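## Task

The shaft was withdrawn too far and spacers besides the amber one came off. Put every black spacer back on the shaft so they sit between the two blocks, then slide the shaft completely into the large housing block. The amber spacer must stay off the shaft.

## Robot and tools

Robot: two seven-joint xArm7 arms, left_arm and right_arm, each carrying a parallel two-finger gripper and a wrist camera. A fixed overhead camera, cam_high, looks down from behind the arms. Images are 672x504 from cam_high, cam_left_wrist and cam_right_wrist.

Frames: the scene frame has its origin at table-top height, halfway between the two nominal bases; +z is up, +x points out over the table, and left_arm sits on the +y side (image left/right do not match the arm names). Actual bases: left_arm at (+0.048, +0.326, 0) m, yawed about -2.3 degrees; right_arm at (0, -0.341, 0) m, nearly unrotated. Every hand position, orientation, velocity and target an arm reports is in that arm's own base frame, not the scene frame. Fixed cameras and the table use the scene frame. Reported hand values can be a few centimetres off, more at long reach.

Gripper: fingers point along the gripper's +z and close along its y. end_effector_position is the point between the pads when closed, roughly 2 cm short of the fingertips; closing pushes the tips about 10 mm further along +z, mostly while the pads are still wide apart.

execute_actions(actions, cameras): actions is a list of actions; each action is a list of 1 to 15 rows, one row per 1/30 s step; if fewer than 15 rows, the last row is held for the remaining steps. Every row has exactly 14 numbers in [-1, 1]: left_arm dx, dy, dz, rx, ry, rz, opening, then right_arm the same seven. dx..rz are offsets, not poses: each row is measured from the arm's Hand target as it stood when that action began (not from the previous row), along that arm's base axes; 1.0 equals 0.6 m or 180 degrees. rx, ry, rz form a single rotation vector, turning about the Hand target's position. Because each action restarts from the current Hand target, repeating an offset keeps moving further. opening is absolute: +1 fully open (0.084 m), -1 closed. Sending six zeros re-commands the current Hand target; always send each gripper the opening you want it to keep, since 0 is itself a command. cameras: list of names, ["all"], or []; by default images appear only for an empty actions list. An empty actions list also reports the scene number and task.

move(target, speed, blend, opening_speed, blocking, cameras): target is one 14-number row as above or a list of up to 15 such rows; every row is an offset from the Hand targets at the start of the call, not from the previous row. The gripper travels a straight line toward each, taking the shorter rotation. speed: path top speed in m/s, 0.002 to 1, default 0.25 (turns up to twice that in rad/s), one value or one per target. blend: corner rounding in metres for lists; 0 means stop at each target. opening_speed: rate of opening change per second on the -1..1 scale, at least 0.2. blocking=false returns after about 0.5 s while the move continues. Paths run at least 0.5 s and are cut off after 10 s. Moves do not avoid obstacles or the other arm. Faster moves lag, stray and hit harder. The result adds a "move:" line: done (at rest within 3 mm and 2 degrees), off_target, moving, held or fault, plus limits=paced (pose clipped) or limits=held (steps withheld).

wait(seconds 0 to 10) lets the scene run holding last commands. stop() brakes a running move. zoom_image(camera, region [x0, y0, x1, y1] in image pixels, at most 504 by 504) enlarges part of the newest image of cam_high, cam_left_wrist or cam_right_wrist. clear_fault(arm) clears a reported torque fault on left_arm or right_arm. read_manual(section) gives licence texts only. finished_scene(scene, 1 or 2) ends the current scene permanently; call it only when the goal holds without the robot.

Control behaviour: each step the commanded pose is clipped to within 70 mm and 16 degrees of the measured pose, then solved by damped inverse kinematics, favouring position. Hand target in the result is the last clipped command. A gripper often stops short of it; a new command (even zeros) asks again, and if it still falls short, send the remaining distance as an offset. Large wrist turns can swing the elbow. A blocked arm keeps pushing until commanded back past its gripper. A clearance check holds commands that bring one arm too near the other, but contact is still possible.

Results: end_effector_position (m), end_effector_quat_wxyz, velocities (m/s, rad/s), Hand target, Tool commands, grip_measured (same scale as opening), Joint positions (last value per arm is finger opening in metres), Joint torques (include gravity, offsets and noise; positive toward larger joint angle), Joint velocities ("within noise" means still). Wrist depth gives a 7x7 grid per wrist camera, rows separated by " / ", distances ahead in mm from 172 to 3000; "-" means no valid value.

Gripping: to hold a part, command an opening well below grip_measured; lower squeezes harder, up to about 24 N per pad.

Avoid: dropping or releasing moving parts, anything leaving the table, hard impacts on fixed or heavy items, and arm-to-arm contact or one gripper closing on the other's fingers. Contact torque at a joint limit (waist 44.6, shoulder 44.8, upper arm roll 28.5, elbow 28.5, forearm roll 28.5, wrist pitch 15.3, wrist roll 16 N m) or a motor saturated for 1 s triggers a torque fault needing clear_fault. Holding loads, stretching out or pushing at unreachable poses heats motors; MOTOR HOT appears at 65 °C, and at 80 °C the arm brakes for 30 to 60 s. Loose objects may get nudged occasionally. Camera calibrations are approximate; fixed cameras may shift by a few millimetres and degrees.

Each tool is called after "Emit:" by a JSON object that holds its "op" and its "data".

## Session

Emit:
{"op": "execute_actions", "data": {"actions": []}}

Scene clock: 0.00 s.
left_arm: end_effector_position=(+0.2778, -0.0012, +0.3784) grip_measured=+1.00 end_effector_quat_wxyz=(-0.122, +0.738, +0.646, +0.148) | right_arm: end_effector_position=(+0.1425, +0.1473, +0.1872) grip_measured=+1.00 end_effector_quat_wxyz=(-0.033, -0.605, +0.756, -0.246)
Joint positions: left_arm=[0.377 -0.774 -0.442 0.915 0.074 1.559 -1.397 0.084] | right_arm=[0.269 -1.077 0.867 0.381 0.248 1.381 2.465 0.084]
Joint velocities: within noise
Joint torques (N m): no reading
Wrist depth (mm): cam_left_wrist=[660 655 665 661 665 663 665 / 625 626 625 626 625 627 629 / 591 590 593 593 593 595 595 / 562 564 563 566 566 565 565 / 541 544 543 543 544 544 543 / 519 511 517 517 520 519 519 / 493 494 494 496 496 496 498] | cam_right_wrist=[536 499 472 441 421 397 380 / 498 472 441 421 397 380 363 / 473 444 422 399 381 360 343 / 450 424 404 381 367 347 331 / 431 404 387 368 352 335 323 / 405 389 368 353 336 324 310 / 390 368 353 335 324 310 299]
Hand target: left_arm +0.2778, -0.0012, +0.3784; -0.122, +0.738, +0.646, +0.148 | right_arm +0.1425, +0.1473, +0.1872; -0.033, -0.605, +0.756, -0.246
Tool commands: left_gripper/opening=+1.0 right_gripper/opening=+1.0

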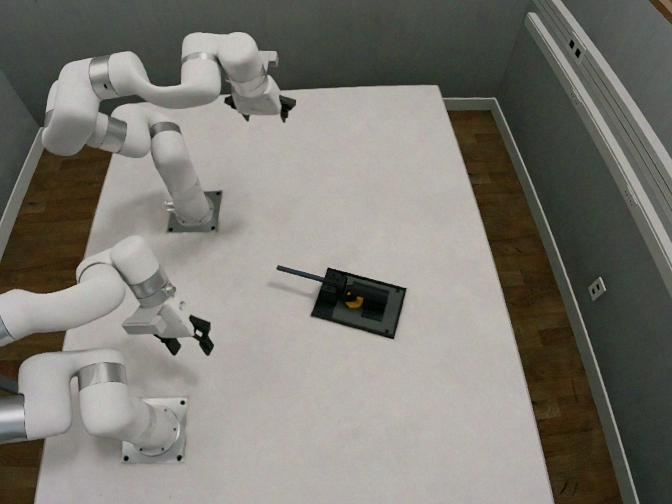

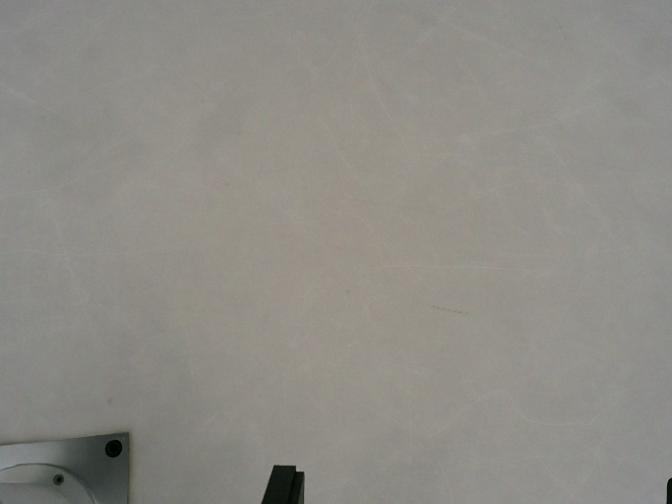

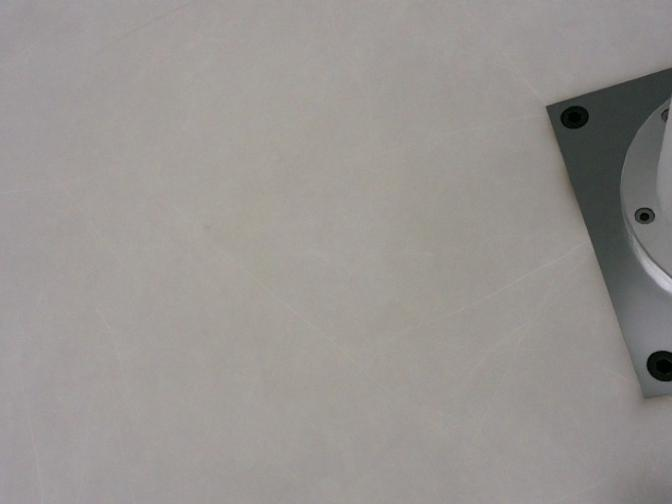

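Emit:
{"op": "zoom_image", "data": {"camera": "cam_high", "region": [270, 250, 420, 350]}}

Scaled by 3.360 from the camera's 672x504 image, which has a finer 960x720 frame.

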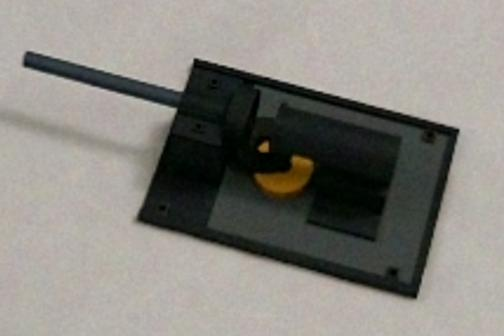

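Emit:
{"op": "move", "data": {"target": [0.252,-0.665,-0.08,-0.121,0.02,0,1,0,0,0,0,0,0,1], "cameras": ["cam_left_wrist","cam_high"]}}

Scene clock: 3.30 s.
left_arm: end_effector_position=(+0.4290, -0.4002, +0.3303) grip_measured=+1.00 end_effector_quat_wxyz=(-0.001, +0.752, +0.659, +0.000) | right_arm: end_effector_position=(+0.1425, +0.1473, +0.1872) grip_measured=+1.00 end_effector_quat_wxyz=(-0.033, -0.605, +0.756, -0.246)
Joint positions: left_arm=[-0.114 0.607 -1.039 1.984 0.515 1.637 -2.465 0.084] | right_arm=[0.269 -1.077 0.867 0.381 0.248 1.381 2.465 0.084]
Joint torques (N m): left_arm=[-6.44 -19.22 -6.44 24.06 2.09 0 0.94] | right_arm=[0.01 1.8 -8.49 11.5 -0.22 -1.46 -0.03]
Wrist depth (mm): cam_left_wrist=[463 461 460 458 459 458 456 / 464 462 462 459 458 458 455 / 464 462 462 377 451 451 450 / 465 465 461 454 452 365 459 / 465 463 463 461 453 450 458 / 466 466 465 462 462 462 461 / 468 465 464 462 463 464 462] | cam_right_wrist=[536 498 471 441 420 398 381 / 501 474 444 421 397 381 364 / 475 443 422 396 381 362 342 / 451 423 405 382 367 348 331 / 429 406 388 366 352 336 322 / 406 389 368 353 336 323 309 / 389 368 353 336 323 310 300]
Hand target: left_arm +0.4290, -0.4002, +0.3304; -0.001, +0.752, +0.659, +0.000 | right_arm +0.1425, +0.1473, +0.1872; -0.033, -0.605, +0.756, -0.246
Off the commanded pose: left_arm 0.000 m, 0 deg | right_arm 0.000 m, 0 deg.
move: done
camera_calibration:
cam_left_wrist: T_world_to_cam=[[0.992373, -0.120789, -0.0246151, -0.431276], [-0.121156, -0.992534, -0.0140181, -0.267153], [-0.0227381, 0.0168935, -0.999599, 0.48316], [0, 0, 0, 1]] pos_world=[0.406606, -0.325414, 0.468606]
Images, in order (width x height): cam_high 672x504, cam_left_wrist 672x504.

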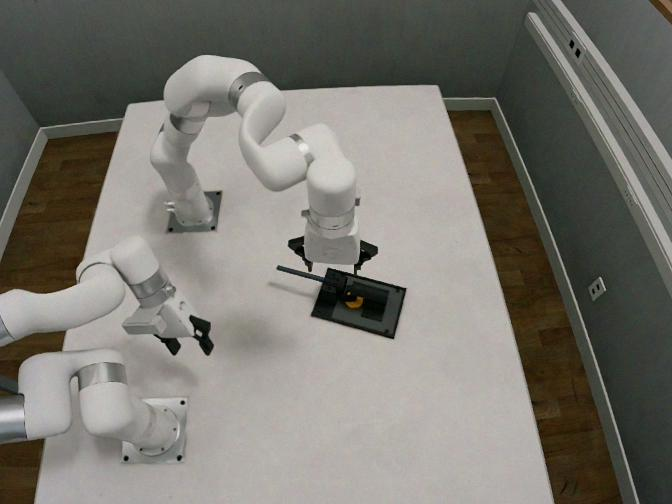

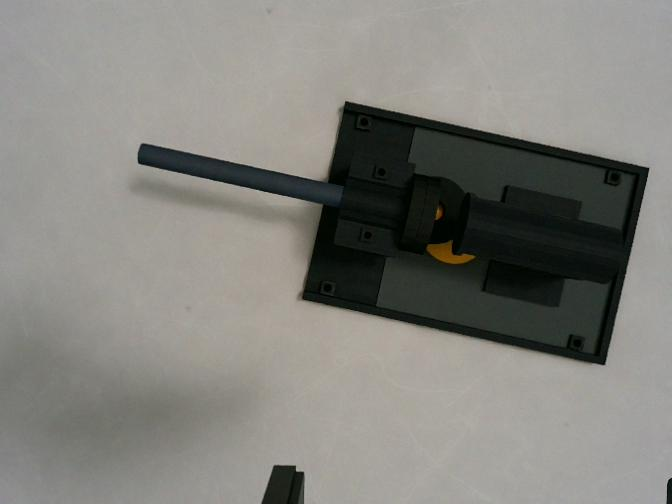

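Emit:
{"op": "zoom_image", "data": {"camera": "cam_left_wrist", "region": [330, 130, 520, 310]}}

Emit:
{"op": "zoom_image", "data": {"camera": "cam_left_wrist", "region": [120, 90, 660, 370]}}

Scaled by 2.653 from the camera's 672x504 image, which has a finer 960x720 frame.

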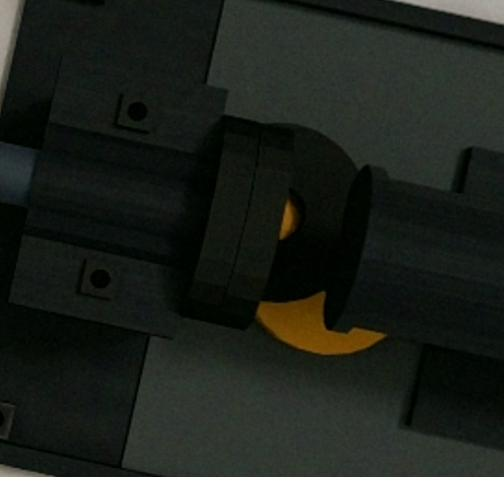

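Region (120, 90, 660, 370) is 540x280 pixels. A region can be at most 504 by 504 pixels.

Emit:
{"op": "move", "data": {"target": [[-0.2,0.35,0,0,0,0,1, 0.35,-0.1,0.1,-0.093,-0.117,0.489,1],[-0.2,0.35,0,0,0,0,1, 0.67,-0.048,-0.065,0.178,0.224,-0.937,1]], "blend": [0.03,0], "cameras": ["all"]}}

Scene clock: 11.63 s.
left_arm: end_effector_position=(+0.3090, -0.1902, +0.3304) grip_measured=+1.00 end_effector_quat_wxyz=(-0.001, +0.752, +0.659, +0.000) | right_arm: end_effector_position=(+0.5445, +0.1185, +0.1482) grip_measured=+1.00 end_effector_quat_wxyz=(-0.299, +0.641, +0.640, +0.299)
Joint positions: left_arm=[0.446 -0.585 -0.738 1.044 -0.381 1.506 -1.615 0.084] | right_arm=[1.976 -1.262 -1.71 1.259 -0.456 0.923 -1.291 0.084]
Joint torques (N m): left_arm=[-6.61 -5.39 15.97 19.51 -1.64 0.01 1.04] | right_arm=[5.99 8.69 18.41 7.59 3.26 0.29 -1.37]
Wrist depth (mm): cam_left_wrist=[463 462 462 461 459 457 458 / 463 462 460 462 461 460 458 / 462 462 461 460 460 458 459 / 464 462 462 460 460 460 458 / 467 465 463 462 461 460 460 / 466 462 465 463 462 461 454 / 467 464 465 464 462 437 430] | cam_right_wrist=[712 722 725 725 729 735 743 / 599 606 577 609 613 616 616 / 477 479 335 505 508 509 510 / 441 427 327 313 305 450 451 / 396 398 361 363 324 341 403 / 359 342 351 349 334 343 354 / 319 319 320 314 313 313 324]
Hand target: left_arm +0.3090, -0.1902, +0.3304; -0.001, +0.752, +0.659, +0.000 | right_arm +0.5445, +0.1185, +0.1482; -0.299, +0.641, +0.640, +0.299
Off the commanded pose: left_arm 0.000 m, 0 deg | right_arm 0.000 m, 0 deg.
move: done
camera_calibration:
cam_left_wrist: T_world_to_cam=[[0.992361, -0.120888, -0.0246138, -0.286835], [-0.121255, -0.992522, -0.0140163, -0.073231], [-0.0227353, 0.0168937, -0.999599, 0.476884], [0, 0, 0, 1]] pos_world=[0.286606, -0.115415, 0.468606]
cam_right_wrist: T_world_to_cam=[[0.999787, -0.00375456, 0.0202744, -0.520184], [0.0131097, -0.6432, -0.765586, 0.249327], [0.015915, 0.765689, -0.643015, 0.128867], [0, 0, 0, 1]] pos_world=[0.514754, 0.0597425, 0.284291]

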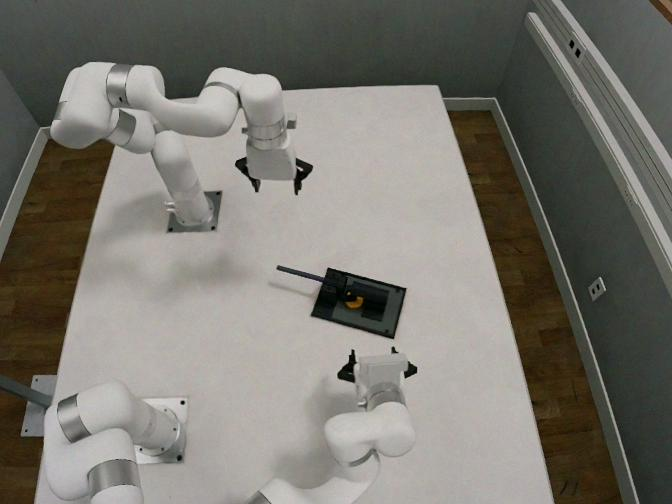

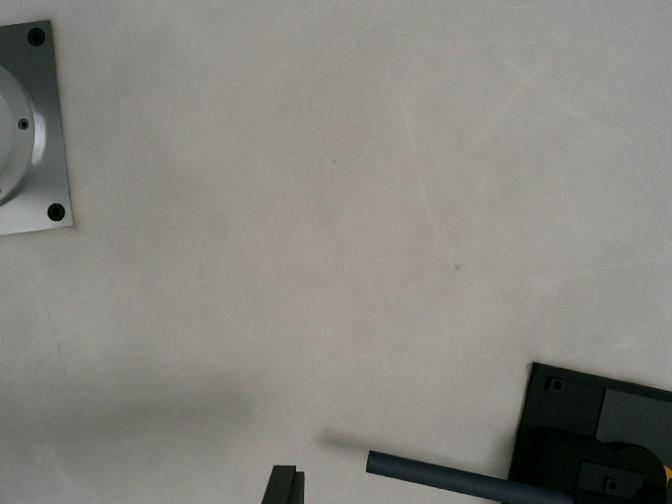

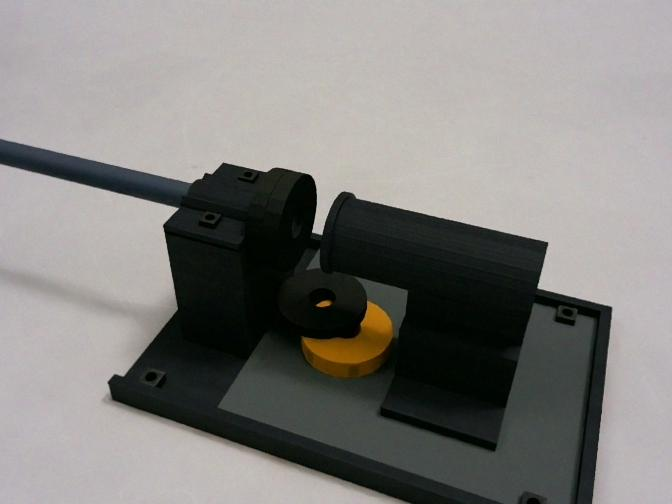

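Emit:
{"op": "zoom_image", "data": {"camera": "cam_right_wrist", "region": [150, 140, 430, 400]}}

Scaled by 1.800 from the camera's 672x504 image, which has a finer 960x720 frame.

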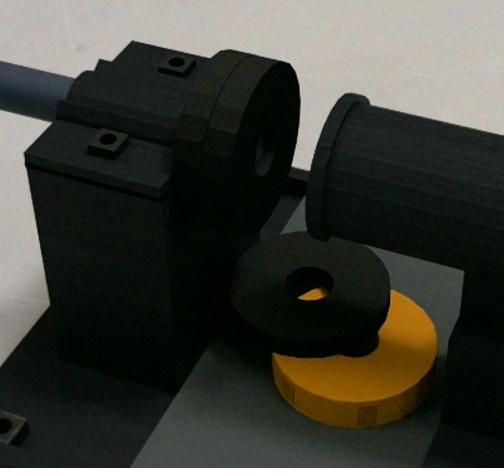

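Emit:
{"op": "move", "data": {"target": [0,0,0,0,0,0,1,-0.114,0.059,-0.147,0.0764,-0.0145,-0.1189,1], "cameras": ["cam_right_wrist"]}}

Emit:
{"op": "zoom_image", "data": {"camera": "cam_right_wrist", "region": [180, 100, 520, 400]}}

Scene clock: 14.00 s.
left_arm: end_effector_position=(+0.3090, -0.1902, +0.3304) grip_measured=+1.00 end_effector_quat_wxyz=(-0.001, +0.752, +0.659, +0.000) | right_arm: end_effector_position=(+0.4761, +0.1539, +0.0600) grip_measured=+1.00 end_effector_quat_wxyz=(-0.298, +0.701, +0.476, +0.438)
Joint positions: left_arm=[0.446 -0.585 -0.738 1.044 -0.381 1.506 -1.615 0.084] | right_arm=[1.785 -1.395 -1.994 0.717 -0.618 0.119 -1.211 0.084]
Joint torques (N m): left_arm=[-6.04 -4.93 15.92 19.07 -1.51 0.03 1.03] | right_arm=[6.01 14.22 15.26 -4.03 -3.23 -3.25 1.45]
Wrist depth (mm): cam_left_wrist=[463 462 461 460 460 458 456 / 462 462 461 461 459 458 458 / 462 463 463 461 461 459 458 / 465 464 463 462 460 460 459 / 466 466 462 461 459 460 459 / 465 466 463 462 462 460 454 / 467 465 466 464 462 437 432] | cam_right_wrist=[1823 1872 1962 2119 2199 1919 1607 / 678 765 770 691 785 795 1560 / 273 270 255 262 262 262 529 / 408 255 259 371 281 281 421 / 343 271 272 296 293 283 334 / 293 276 276 282 274 274 286 / 237 238 238 240 240 241 241]
Hand target: left_arm +0.3090, -0.1902, +0.3304; -0.001, +0.752, +0.659, +0.000 | right_arm +0.4761, +0.1539, +0.0600; -0.298, +0.701, +0.476, +0.438
Off the commanded pose: left_arm 0.000 m, 0 deg | right_arm 0.000 m, 0 deg.
move: done
camera_calibration:
cam_right_wrist: T_world_to_cam=[[0.927055, -0.374461, 0.018663, -0.358143], [-0.14925, -0.414247, -0.897844, 0.255444], [0.343939, 0.829565, -0.439918, -0.132094], [0, 0, 0, 1]] pos_world=[0.415575, 0.0812872, 0.177922]
Images, in order (width x height): cam_right_wrist 672x504.

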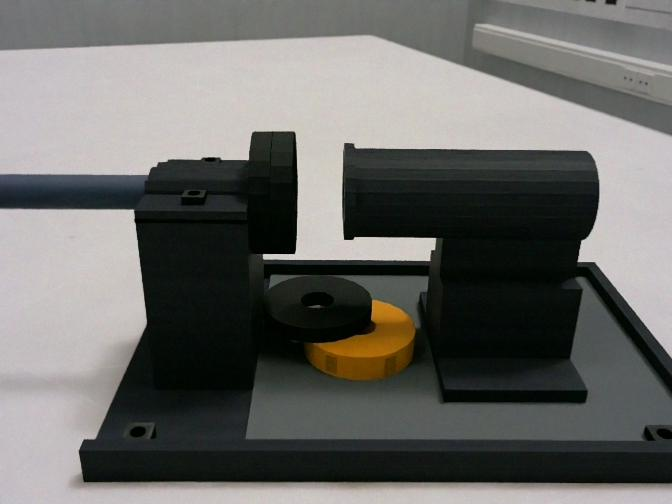

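Scaled by 1.482 from the camera's 672x504 image, which has a finer 960x720 frame.

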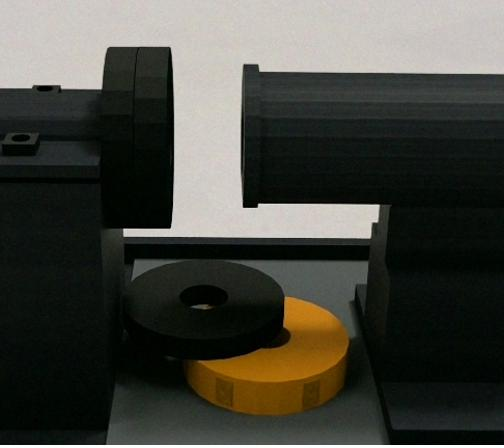

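Emit:
{"op": "move", "data": {"target": [[0.283,-0.185,0,0,0,0.435,1,0,0,0,0,0,0,1],[0.283,-0.185,-0.3,0,0,0.435,1,0,0,0,0,0,0,1]], "cameras": ["all"]}}

Scene clock: 21.73 s.
left_arm: end_effector_position=(+0.4788, -0.3012, +0.1504) grip_measured=+1.00 end_effector_quat_wxyz=(+0.000, +0.168, +0.986, -0.001) | right_arm: end_effector_position=(+0.4761, +0.1539, +0.0600) grip_measured=+1.00 end_effector_quat_wxyz=(-0.298, +0.701, +0.476, +0.438)
Joint positions: left_arm=[1.726 -0.664 -2.064 1.427 -0.636 1.158 -2.961 0.084] | right_arm=[1.785 -1.395 -1.994 0.717 -0.618 0.119 -1.211 0.084]
Joint torques (N m): left_arm=[5.68 17.7 10.66 23.82 -1.91 -3.63 1.02] | right_arm=[5.88 14.56 15.4 -3.96 -3.02 -3.42 1.54]
Wrist depth (mm): cam_left_wrist=[281 280 280 279 278 277 277 / 281 281 280 199 279 279 277 / 281 282 280 198 279 279 278 / 282 282 275 197 274 273 279 / 283 282 274 197 197 273 279 / 283 283 273 187 193 272 280 / 283 283 274 209 255 273 280] | cam_right_wrist=[1809 1014 1031 1037 2213 1962 1611 / 677 766 768 696 784 788 1564 / 274 270 255 261 262 263 526 / 408 255 259 371 281 281 422 / 342 271 272 295 293 283 335 / 293 276 275 282 274 275 285 / 237 238 238 240 239 240 241]
Hand target: left_arm +0.4788, -0.3012, +0.1504; +0.000, +0.168, +0.986, -0.001 | right_arm +0.4761, +0.1539, +0.0600; -0.298, +0.701, +0.476, +0.438
Off the commanded pose: left_arm 0.000 m, 0 deg | right_arm 0.000 m, 0 deg.
move: done
camera_calibration:
cam_left_wrist: T_world_to_cam=[[0.31951, 0.947264, -0.0245907, 0.170616], [0.947346, -0.319903, -0.0140519, -0.474308], [-0.0211775, -0.0188062, -0.999599, 0.291192], [0, 0, 0, 1]] pos_world=[0.400987, -0.307875, 0.288606]
cam_right_wrist: T_world_to_cam=[[0.927061, -0.374445, 0.018696, -0.358115], [-0.149246, -0.414336, -0.897804, 0.255484], [0.343924, 0.829528, -0.439999, -0.132154], [0, 0, 0, 1]] pos_world=[0.415575, 0.0813872, 0.177922]

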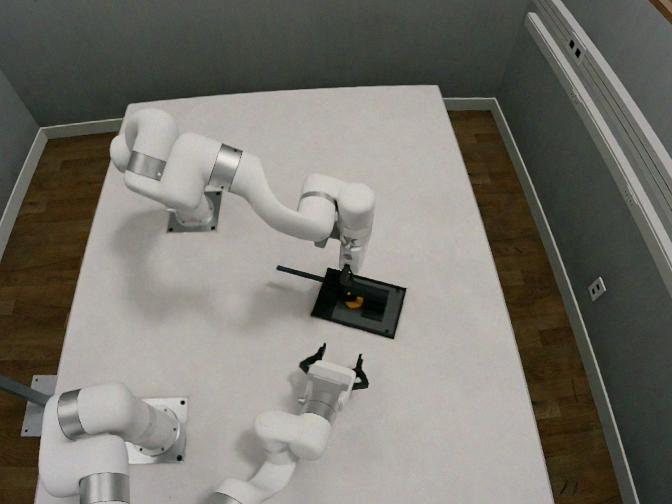

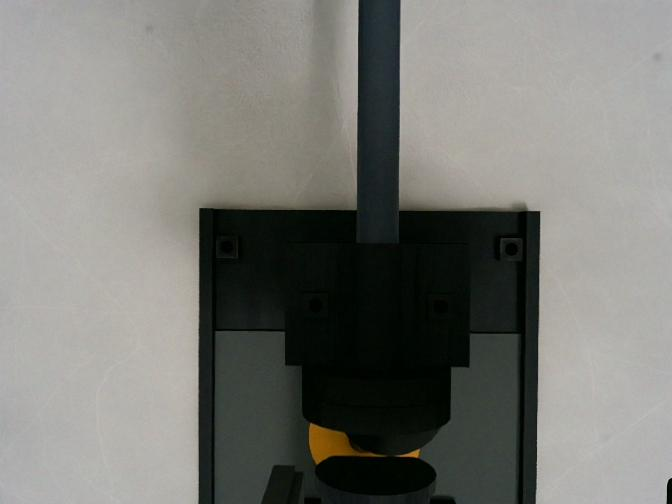

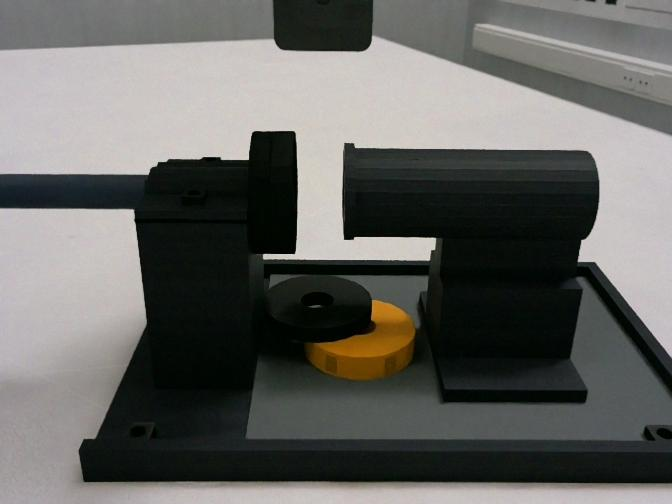

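Emit:
{"op": "zoom_image", "data": {"camera": "cam_left_wrist", "region": [260, 320, 500, 504]}}

Scaled by 2.100 from the camera's 672x504 image, which has a finer 960x720 frame.

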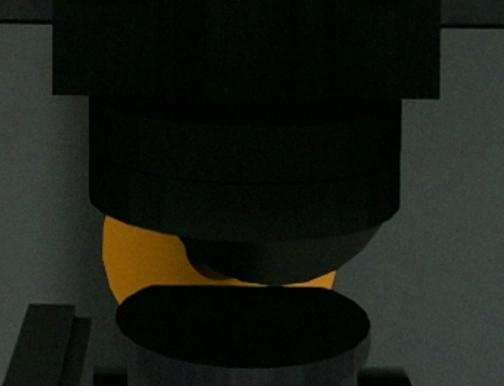

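Emit:
{"op": "move", "data": {"target": [[-0.0155,-0.014,0,0,0,0,1,0,0,0,0,0,0,1],[-0.0155,-0.014,-0.165,0,0,0,1,0,0,0,0,0,0,1]], "speed": 0.12, "cameras": ["cam_left_wrist","cam_right_wrist"]}}

Emit:
{"op": "zoom_image", "data": {"camera": "cam_right_wrist", "region": [180, 100, 520, 400]}}

Scene clock: 24.27 s.
left_arm: end_effector_position=(+0.4700, -0.3097, +0.0521) grip_measured=+1.00 end_effector_quat_wxyz=(+0.000, +0.168, +0.986, -0.001) | right_arm: end_effector_position=(+0.4761, +0.1539, +0.0600) grip_measured=+1.00 end_effector_quat_wxyz=(-0.298, +0.701, +0.476, +0.438)
Joint positions: left_arm=[1.765 -0.796 -2.191 1.345 -0.781 0.974 -2.898 0.084] | right_arm=[1.785 -1.395 -1.994 0.717 -0.618 0.119 -1.211 0.084]
Joint torques (N m): left_arm=[5.84 -3.7 -13.46 -5.47 -2.01 -0.23 0.85] | right_arm=[5.97 14.22 15.29 -3.8 -3 -3.41 1.54]
Wrist depth (mm): cam_left_wrist=[183 183 183 - 182 181 181 / 184 184 183 - 182 182 181 / 184 184 183 - 182 182 182 / 185 184 178 - - 177 176 / 185 185 - - - - 176 / 186 185 - - - - 177 / 186 186 - - - - -] | cam_right_wrist=[1785 - 216 216 2199 1957 1607 / 678 - - 227 782 794 1589 / 471 270 252 259 262 263 525 / 409 255 252 244 280 282 420 / 341 271 267 259 293 284 334 / 293 275 276 282 274 274 285 / 237 238 238 239 240 240 241]
Hand target: left_arm +0.4695, -0.3096, +0.0514; +0.000, +0.168, +0.986, -0.001 | right_arm +0.4761, +0.1539, +0.0600; -0.298, +0.701, +0.476, +0.438
Off the commanded pose: left_arm 0.001 m, 0 deg | right_arm 0.000 m, 0 deg.
move: done
camera_calibration:
cam_left_wrist: T_world_to_cam=[[0.319371, 0.947297, -0.0250928, 0.179187], [0.947423, -0.319742, -0.0124092, -0.470133], [-0.0197784, -0.0198104, -0.999608, 0.191611], [0, 0, 0, 1]] pos_world=[0.391977, -0.316269, 0.190198]
cam_right_wrist: T_world_to_cam=[[0.927061, -0.374445, 0.018696, -0.358115], [-0.149246, -0.414336, -0.897804, 0.255484], [0.343924, 0.829528, -0.439999, -0.132154], [0, 0, 0, 1]] pos_world=[0.415575, 0.0813872, 0.177922]
Images, in order (width x height): cam_left_wrist 672x504, cam_right_wrist 672x504.

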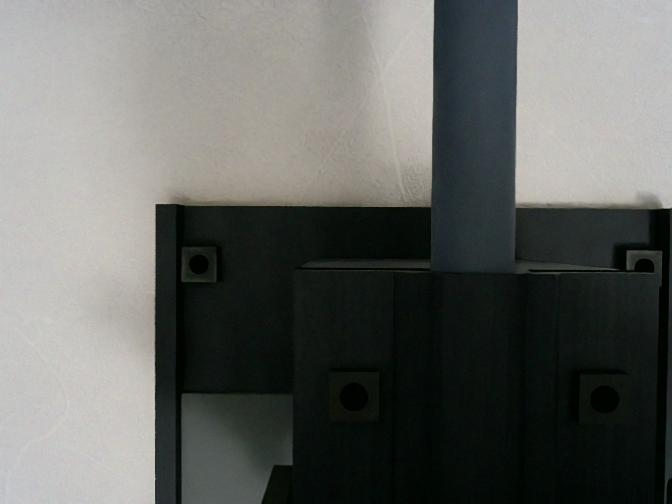

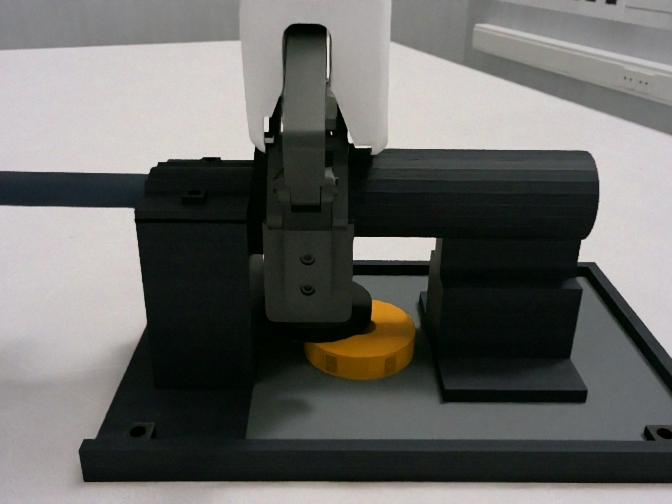

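Scaled by 1.482 from the camera's 672x504 image, which has a finer 960x720 frame.

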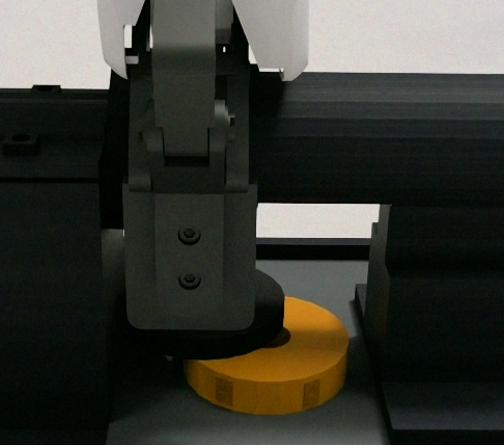

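Emit:
{"op": "move", "data": {"target": [[0,0,0.2,0,0,0,1,0,0,0,0,0,0,1],[0.06,0.17,0.2,-0.236,0.0825,0,-0.286,0,0,0,0,0,0,1],[0.0335,0.0935,0.0093,-0.236,0.0825,0,-0.286,0,0,0,0,0,0,1]], "speed": [0.2,0.2,0.1], "cameras": ["all"]}}

Emit:
{"op": "zoom_image", "data": {"camera": "cam_right_wrist", "region": [180, 100, 520, 400]}}

Scene clock: 32.33 s.
left_arm: end_effector_position=(+0.4895, -0.2536, +0.0570) grip_measured=-0.30 end_effector_quat_wxyz=(-0.064, +0.155, +0.911, -0.378) | right_arm: end_effector_position=(+0.4761, +0.1539, +0.0600) grip_measured=+1.00 end_effector_quat_wxyz=(-0.298, +0.701, +0.476, +0.438)
Joint positions: left_arm=[2.346 -0.764 -2.397 1.36 -1.298 1.415 -2.261 0.031] | right_arm=[1.785 -1.395 -1.994 0.717 -0.618 0.119 -1.211 0.084]
Joint torques (N m): left_arm=[1.3 21.75 7.08 21.54 -2.49 -1.72 0.9] | right_arm=[5.9 14.08 15.15 -3.43 -3.1 -3.39 1.54]
Wrist depth (mm): cam_left_wrist=[556 384 288 251 214 187 - / 573 384 289 251 214 186 - / 575 384 288 250 214 186 - / - 383 264 241 198 179 - / - - - - 191 179 - / 293 - - - 189 179 - / - - - 201 185 177 -] | cam_right_wrist=[1781 1847 - 334 2199 1951 1638 / 676 765 - 349 784 791 1574 / 274 269 255 259 262 262 528 / 408 255 259 370 281 281 421 / 341 271 271 295 293 283 334 / 293 275 276 282 274 274 285 / 237 238 239 239 239 240 241]
Hand target: left_arm +0.4896, -0.2535, +0.0569; -0.064, +0.155, +0.911, -0.378 | right_arm +0.4761, +0.1539, +0.0600; -0.298, +0.701, +0.476, +0.438
Off the commanded pose: left_arm 0.000 m, 0 deg | right_arm 0.000 m, 0 deg.
move: done
camera_calibration:
cam_left_wrist: T_world_to_cam=[[0.217342, 0.654398, -0.724241, 0.135389], [0.942969, -0.332425, -0.0173858, -0.471452], [-0.252133, -0.679159, -0.689328, 0.126858], [0, 0, 0, 1]] pos_world=[0.447124, -0.159164, 0.177305]
cam_right_wrist: T_world_to_cam=[[0.927061, -0.374445, 0.018696, -0.358115], [-0.149246, -0.414336, -0.897804, 0.255484], [0.343924, 0.829528, -0.439999, -0.132154], [0, 0, 0, 1]] pos_world=[0.415575, 0.0813872, 0.177922]

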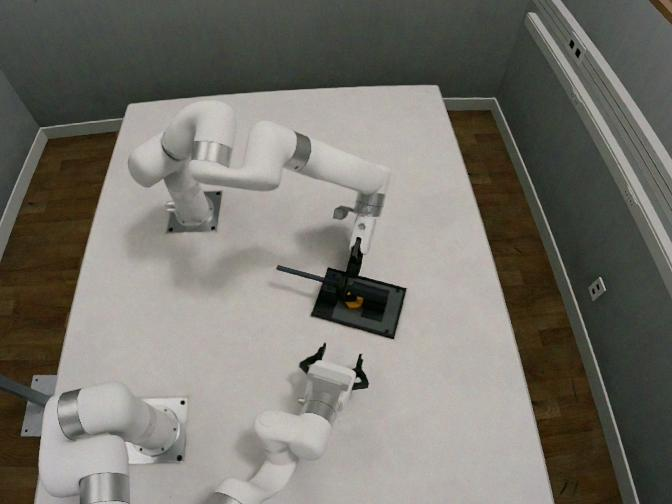

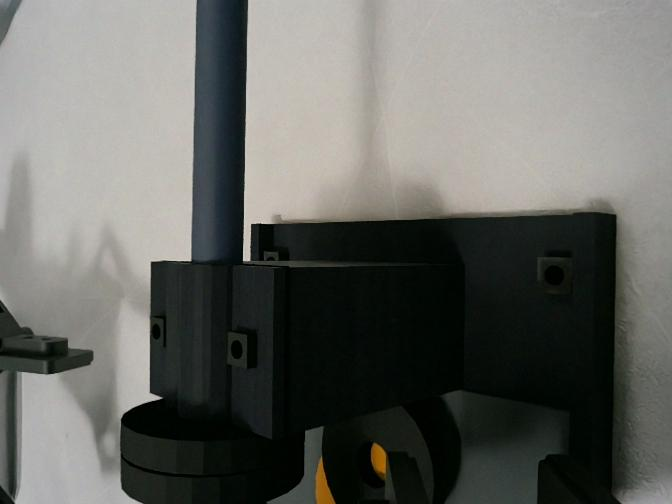

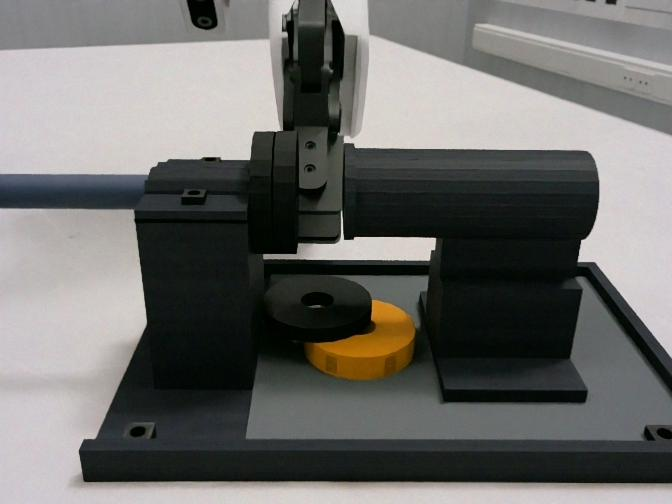

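Scaled by 1.482 from the camera's 672x504 image, which has a finer 960x720 frame.

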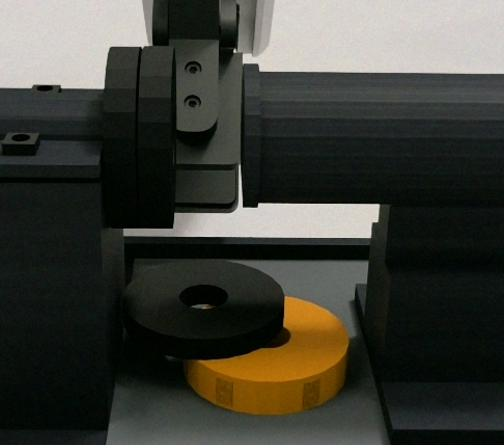

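Emit:
{"op": "zoom_image", "data": {"camera": "cam_left_wrist", "region": [260, 360, 600, 504]}}

Scaled by 1.482 from the camera's 672x504 image, which has a finer 960x720 frame.

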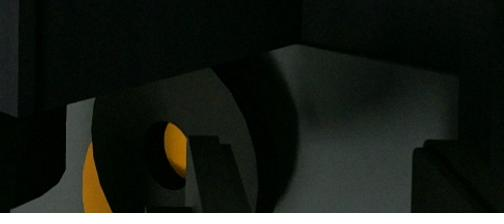

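Emit:
{"op": "move", "data": {"target": [[0.04,0.11,0.12,0,0,0,-0.286,0,0,0,0,0,0,1],[0.13,0.08,0.1,0,0,0,-0.286,0,0,0,0,0,0,1]], "speed": 0.2, "cameras": ["cam_left_wrist"]}}

Emit:
{"op": "zoom_image", "data": {"camera": "cam_left_wrist", "region": [280, 200, 560, 440]}}

Scene clock: 34.60 s.
left_arm: end_effector_position=(+0.5676, -0.2055, +0.1169) grip_measured=-0.30 end_effector_quat_wxyz=(-0.064, +0.155, +0.911, -0.378) | right_arm: end_effector_position=(+0.4761, +0.1539, +0.0600) grip_measured=+1.00 end_effector_quat_wxyz=(-0.298, +0.701, +0.476, +0.438)
Joint positions: left_arm=[2.566 -0.87 -2.381 1.731 -1.242 1.629 -2.387 0.031] | right_arm=[1.785 -1.395 -1.994 0.717 -0.618 0.119 -1.211 0.084]
Joint torques (N m): left_arm=[5.81 25.61 7.25 23.13 -2.98 1.51 -0.73] | right_arm=[5.65 14.15 15.26 -3.64 -2.88 -3.46 1.5]
Wrist depth (mm): cam_left_wrist=[654 527 377 344 293 256 226 / 657 524 251 316 283 250 226 / 601 - 243 256 276 251 226 / 418 492 239 290 272 251 226 / 417 - 243 303 274 252 225 / 420 - 242 275 275 252 225 / 647 - 242 269 284 254 225] | cam_right_wrist=[1809 1857 1957 - 2106 1951 1626 / 675 770 768 693 696 794 1557 / 273 270 255 260 262 263 526 / 409 255 259 370 281 281 421 / 341 271 272 295 293 284 333 / 293 275 275 282 274 274 286 / 238 238 239 240 240 240 241]
Hand target: left_arm +0.5676, -0.2055, +0.1169; -0.064, +0.155, +0.911, -0.378 | right_arm +0.4761, +0.1539, +0.0600; -0.298, +0.701, +0.476, +0.438
Off the commanded pose: left_arm 0.000 m, 0 deg | right_arm 0.000 m, 0 deg.
move: done
camera_calibration:
cam_left_wrist: T_world_to_cam=[[0.217187, 0.654416, -0.724272, 0.130505], [0.943034, -0.33224, -0.0174078, -0.527978], [-0.252024, -0.679232, -0.689295, 0.220478], [0, 0, 0, 1]] pos_world=[0.525123, -0.111065, 0.237304]
Images, in order (width x height): cam_left_wrist 672x504.

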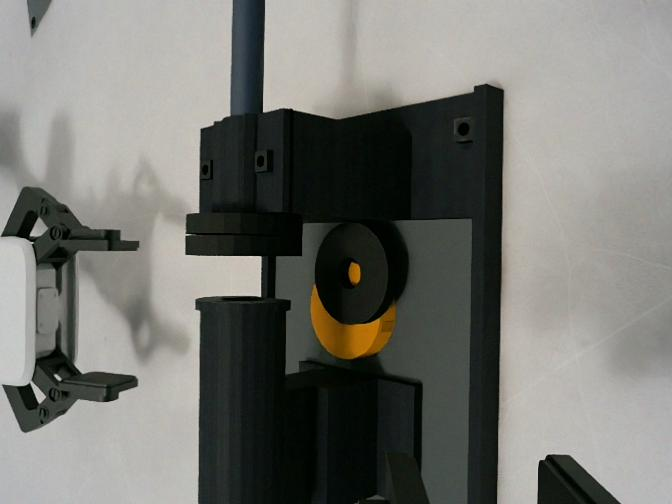

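Scaled by 1.800 from the camera's 672x504 image, which has a finer 960x720 frame.

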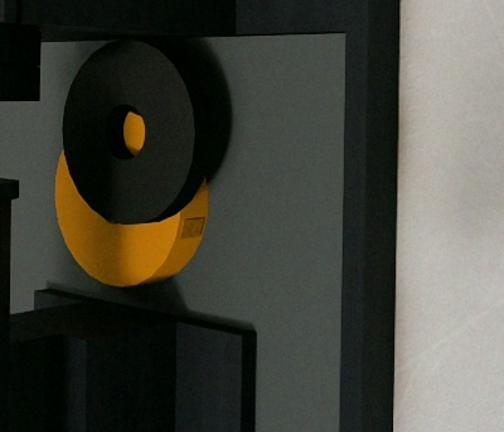

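Emit:
{"op": "move", "data": {"target": [[-0.133,-0.04,-0.0,0,0,0,-0.286,0,0,0,0,0,0,1],[-0.133,-0.0737,-0.053,0,0,0,-0.286,0,0,0,0,0,0,1],[-0.1487,-0.1177,-0.1117,0,0,0,-0.286,0,0,0,0,0,0,1]], "speed": [0.2,0.15,0.08], "cameras": ["cam_left_wrist","cam_right_wrist"]}}

Emit:
{"op": "zoom_image", "data": {"camera": "cam_right_wrist", "region": [180, 200, 400, 400]}}

Emit:
{"op": "zoom_image", "data": {"camera": "cam_left_wrist", "region": [260, 360, 600, 504]}}

Scene clock: 37.70 s.
left_arm: end_effector_position=(+0.4784, -0.2761, +0.0499) grip_measured=-0.30 end_effector_quat_wxyz=(-0.064, +0.155, +0.911, -0.378) | right_arm: end_effector_position=(+0.4761, +0.1539, +0.0600) grip_measured=+1.00 end_effector_quat_wxyz=(-0.298, +0.701, +0.476, +0.438)
Joint positions: left_arm=[2.3 -0.757 -2.412 1.331 -1.325 1.373 -2.269 0.031] | right_arm=[1.785 -1.395 -1.994 0.717 -0.618 0.119 -1.211 0.084]
Joint torques (N m): left_arm=[-6.57 21.65 6.91 21.56 -2.45 -1.95 1.17] | right_arm=[5.5 14.26 15.26 -3.3 -2.9 -3.51 1.47]
Wrist depth (mm): cam_left_wrist=[548 345 263 240 205 178 - / 549 344 263 240 204 178 - / 547 345 263 240 204 178 - / 543 343 275 231 196 177 - / - - - - - - - / 275 - - - - - - / - - - - - - -] | cam_right_wrist=[1790 1842 319 317 2172 1957 1634 / 675 759 - 355 778 788 1557 / 273 270 255 261 262 263 529 / 408 255 259 342 281 281 421 / 341 271 272 295 292 283 334 / 292 275 275 282 274 275 285 / 237 237 238 239 240 240 241]
Hand target: left_arm +0.4784, -0.2761, +0.0499; -0.064, +0.155, +0.911, -0.378 | right_arm +0.4761, +0.1539, +0.0600; -0.298, +0.701, +0.476, +0.438
Off the commanded pose: left_arm 0.000 m, 0 deg | right_arm 0.000 m, 0 deg.
move: done
camera_calibration:
cam_left_wrist: T_world_to_cam=[[0.217125, 0.654437, -0.724272, 0.147585], [0.943049, -0.332196, -0.0174552, -0.468473], [-0.252024, -0.679234, -0.689294, 0.10386], [0, 0, 0, 1]] pos_world=[0.435923, -0.181665, 0.170305]
cam_right_wrist: T_world_to_cam=[[0.927061, -0.374445, 0.018696, -0.358115], [-0.149246, -0.414336, -0.897804, 0.255484], [0.343924, 0.829528, -0.439999, -0.132154], [0, 0, 0, 1]] pos_world=[0.415575, 0.0813872, 0.177922]
Images, in order (width x height): cam_left_wrist 672x504, cam_right_wrist 672x504.

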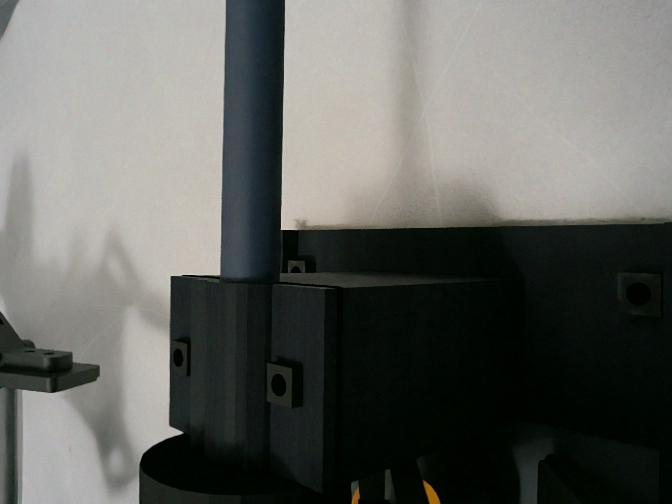

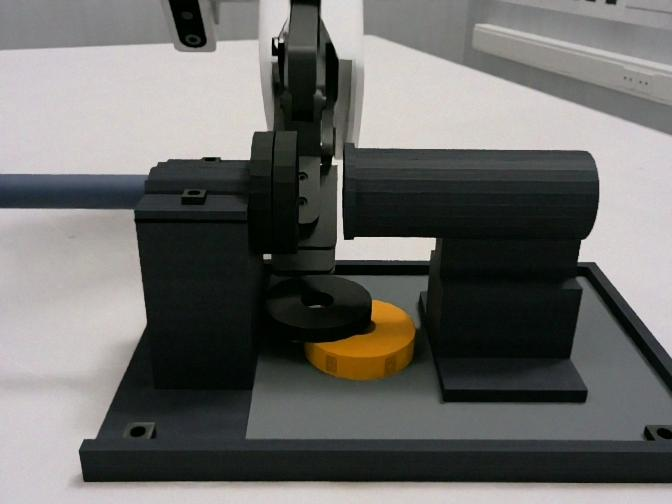

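Scaled by 2.291 from the camera's 672x504 image, which has a finer 960x720 frame.

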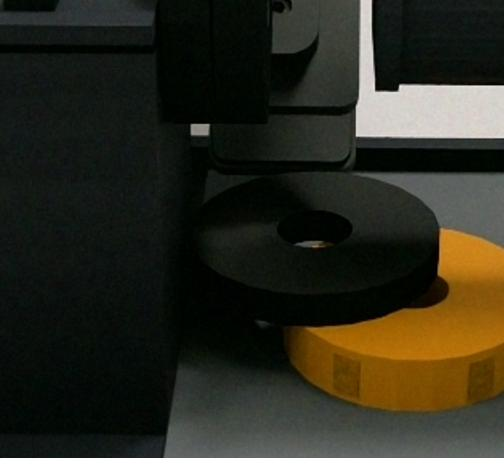

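Scaled by 1.482 from the camera's 672x504 image, which has a finer 960x720 frame.

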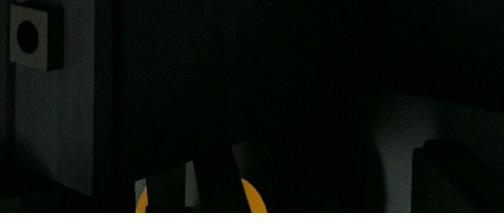

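Emit:
{"op": "move", "data": {"target": [0,0,-0.02,0,0,0,-0.286,0,0,0,0,0,0,1], "speed": 0.04, "cameras": ["cam_right_wrist"]}}

Emit:
{"op": "zoom_image", "data": {"camera": "cam_right_wrist", "region": [180, 200, 400, 400]}}

Emit:
{"op": "move", "data": {"target": [0,0,-0.0067,0,0,0,-0.286,0,0,0,0,0,0,1], "speed": 0.03}}

Emit:
{"op": "move", "data": {"target": [0,0,-0.005,0,0,0,-0.286,0,0,0,0,0,0,1], "speed": 0.03}}

Scene clock: 38.70 s.
left_arm: end_effector_position=(+0.4784, -0.2762, +0.0385) grip_measured=-0.31 end_effector_quat_wxyz=(-0.064, +0.155, +0.910, -0.378) | right_arm: end_effector_position=(+0.4761, +0.1539, +0.0600) grip_measured=+1.00 end_effector_quat_wxyz=(-0.298, +0.701, +0.476, +0.438)
Joint positions: left_arm=[2.309 -0.781 -2.424 1.336 -1.342 1.368 -2.252 0.031] | right_arm=[1.785 -1.395 -1.994 0.717 -0.618 0.119 -1.211 0.084]
Joint torques (N m): left_arm=[0.4 -1.92 -7.33 15.36 -3.55 -9.52 1.61] | right_arm=[5.68 14.03 15.38 -3.33 -2.76 -3.45 1.56]
Wrist depth (mm): cam_left_wrist=[396 368 258 224 191 178 - / 396 367 257 224 191 178 - / 428 368 257 224 191 178 - / 427 367 235 205 182 - - / - - - - - - - / - - - - - - - / - - - - - - -] | cam_right_wrist=[1799 1852 - 405 2213 1935 1622 / 678 757 - 341 780 793 1585 / 273 270 255 261 261 263 528 / 408 256 259 312 281 282 421 / 342 271 272 294 293 283 335 / 293 276 276 282 274 274 285 / 237 237 239 239 240 240 241]
Hand target: left_arm +0.4784, -0.2761, +0.0379; -0.064, +0.155, +0.911, -0.378 | right_arm +0.4761, +0.1539, +0.0600; -0.298, +0.701, +0.476, +0.438
Off the commanded pose: left_arm 0.001 m, 0 deg | right_arm 0.000 m, 0 deg.
move: done
camera_calibration:
cam_right_wrist: T_world_to_cam=[[0.927061, -0.374445, 0.018696, -0.358115], [-0.149246, -0.414336, -0.897804, 0.255484], [0.343924, 0.829528, -0.439999, -0.132154], [0, 0, 0, 1]] pos_world=[0.415575, 0.0813872, 0.177922]
Images, in order (width x height): cam_right_wrist 672x504.

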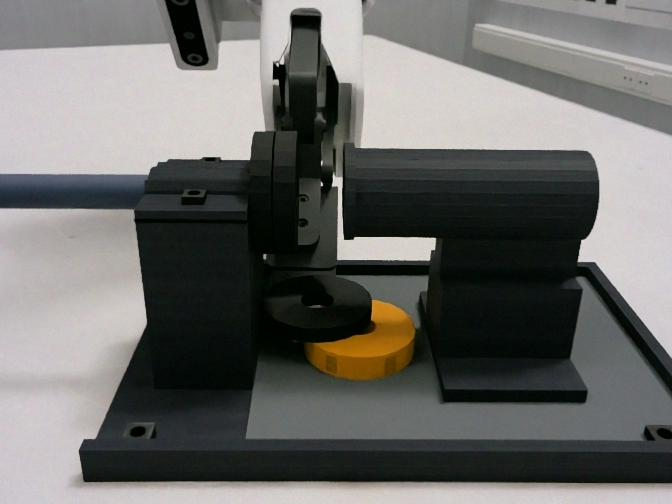

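Scaled by 2.291 from the camera's 672x504 image, which has a finer 960x720 frame.

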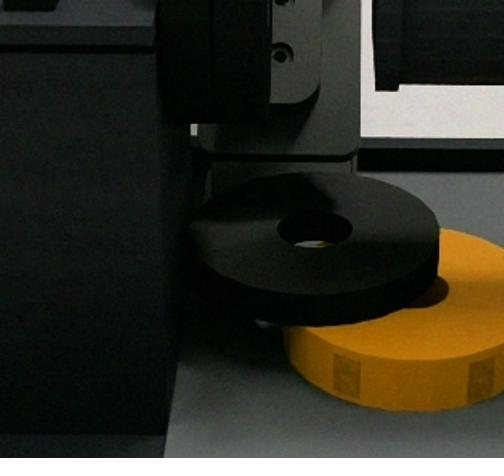

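Scene clock: 39.63 s.
left_arm: end_effector_position=(+0.4730, -0.2811, +0.0429) grip_measured=-0.30 end_effector_quat_wxyz=(-0.074, +0.159, +0.903, -0.392) | right_arm: end_effector_position=(+0.4761, +0.1539, +0.0600) grip_measured=+1.00 end_effector_quat_wxyz=(-0.298, +0.701, +0.476, +0.438)
Joint positions: left_arm=[2.312 -0.784 -2.423 1.34 -1.349 1.408 -2.247 0.031] | right_arm=[1.785 -1.395 -1.994 0.717 -0.618 0.119 -1.211 0.084]
Joint torques (N m): left_arm=[-7.3 18.93 -1.53 -2.85 6.28 15.5 0.15] | right_arm=[5.53 14.05 15.26 -3.37 -2.72 -3.4 1.47]
Wrist depth (mm): cam_left_wrist=[- 377 275 236 199 178 - / - 376 274 236 199 178 - / - 374 273 235 198 178 - / - 374 273 225 191 176 - / - - - - - - - / 278 - - - - - - / - - - - - - -] | cam_right_wrist=[1799 1893 321 325 2213 1991 1630 / 675 764 - 339 785 791 1571 / 273 269 255 260 262 263 526 / 408 255 259 308 281 281 421 / 341 271 271 296 293 283 334 / 293 275 276 282 274 274 285 / 237 238 239 239 240 241 241]
Hand target: left_arm +0.4730, -0.2811, +0.0429; -0.074, +0.159, +0.903, -0.392 (not the last commanded pose) | right_arm +0.4761, +0.1539, +0.0600; -0.298, +0.701, +0.476, +0.438
Tool commands: left_gripper/opening=-0.286 right_gripper/opening=+1.0
Off the commanded pose: left_arm 0.012 m, 2 deg | right_arm 0.000 m, 0 deg.
TORQUE FAULT: the external load on joint 6 (wrist pitch) of the left arm reached its load limit, and that arm stopped. The contact can be on any part of that arm beyond that joint, not only on its tool. A torque fault puts only its own arm into a fault stop. That arm's remaining commands of this call were not run. The hold on joint 6 (wrist pitch) of that arm was moved back by the arm itself, up to 3 degrees, as the stop began. That arm is still stopped at the end of this call. While its stop runs, that arm, its gripper or tool too, takes no new command.
CLEAR FAULT: the left arm stays stopped (state 4) until you call clear_fault(arm="left_arm").
End effector pose when the fault began: left_arm: position (+0.4785, -0.2767, +0.0373), quat_wxyz (-0.064, +0.156, +0.909, -0.380)
Joint positions when the fault began: left_arm=[2.311 -0.786 -2.425 1.337 -1.347 1.37 -2.247 0.031]
move: fault (left_arm)

not run: an earlier result of this reply reported a stop or a fault. Calls in your next reply go to the robot.


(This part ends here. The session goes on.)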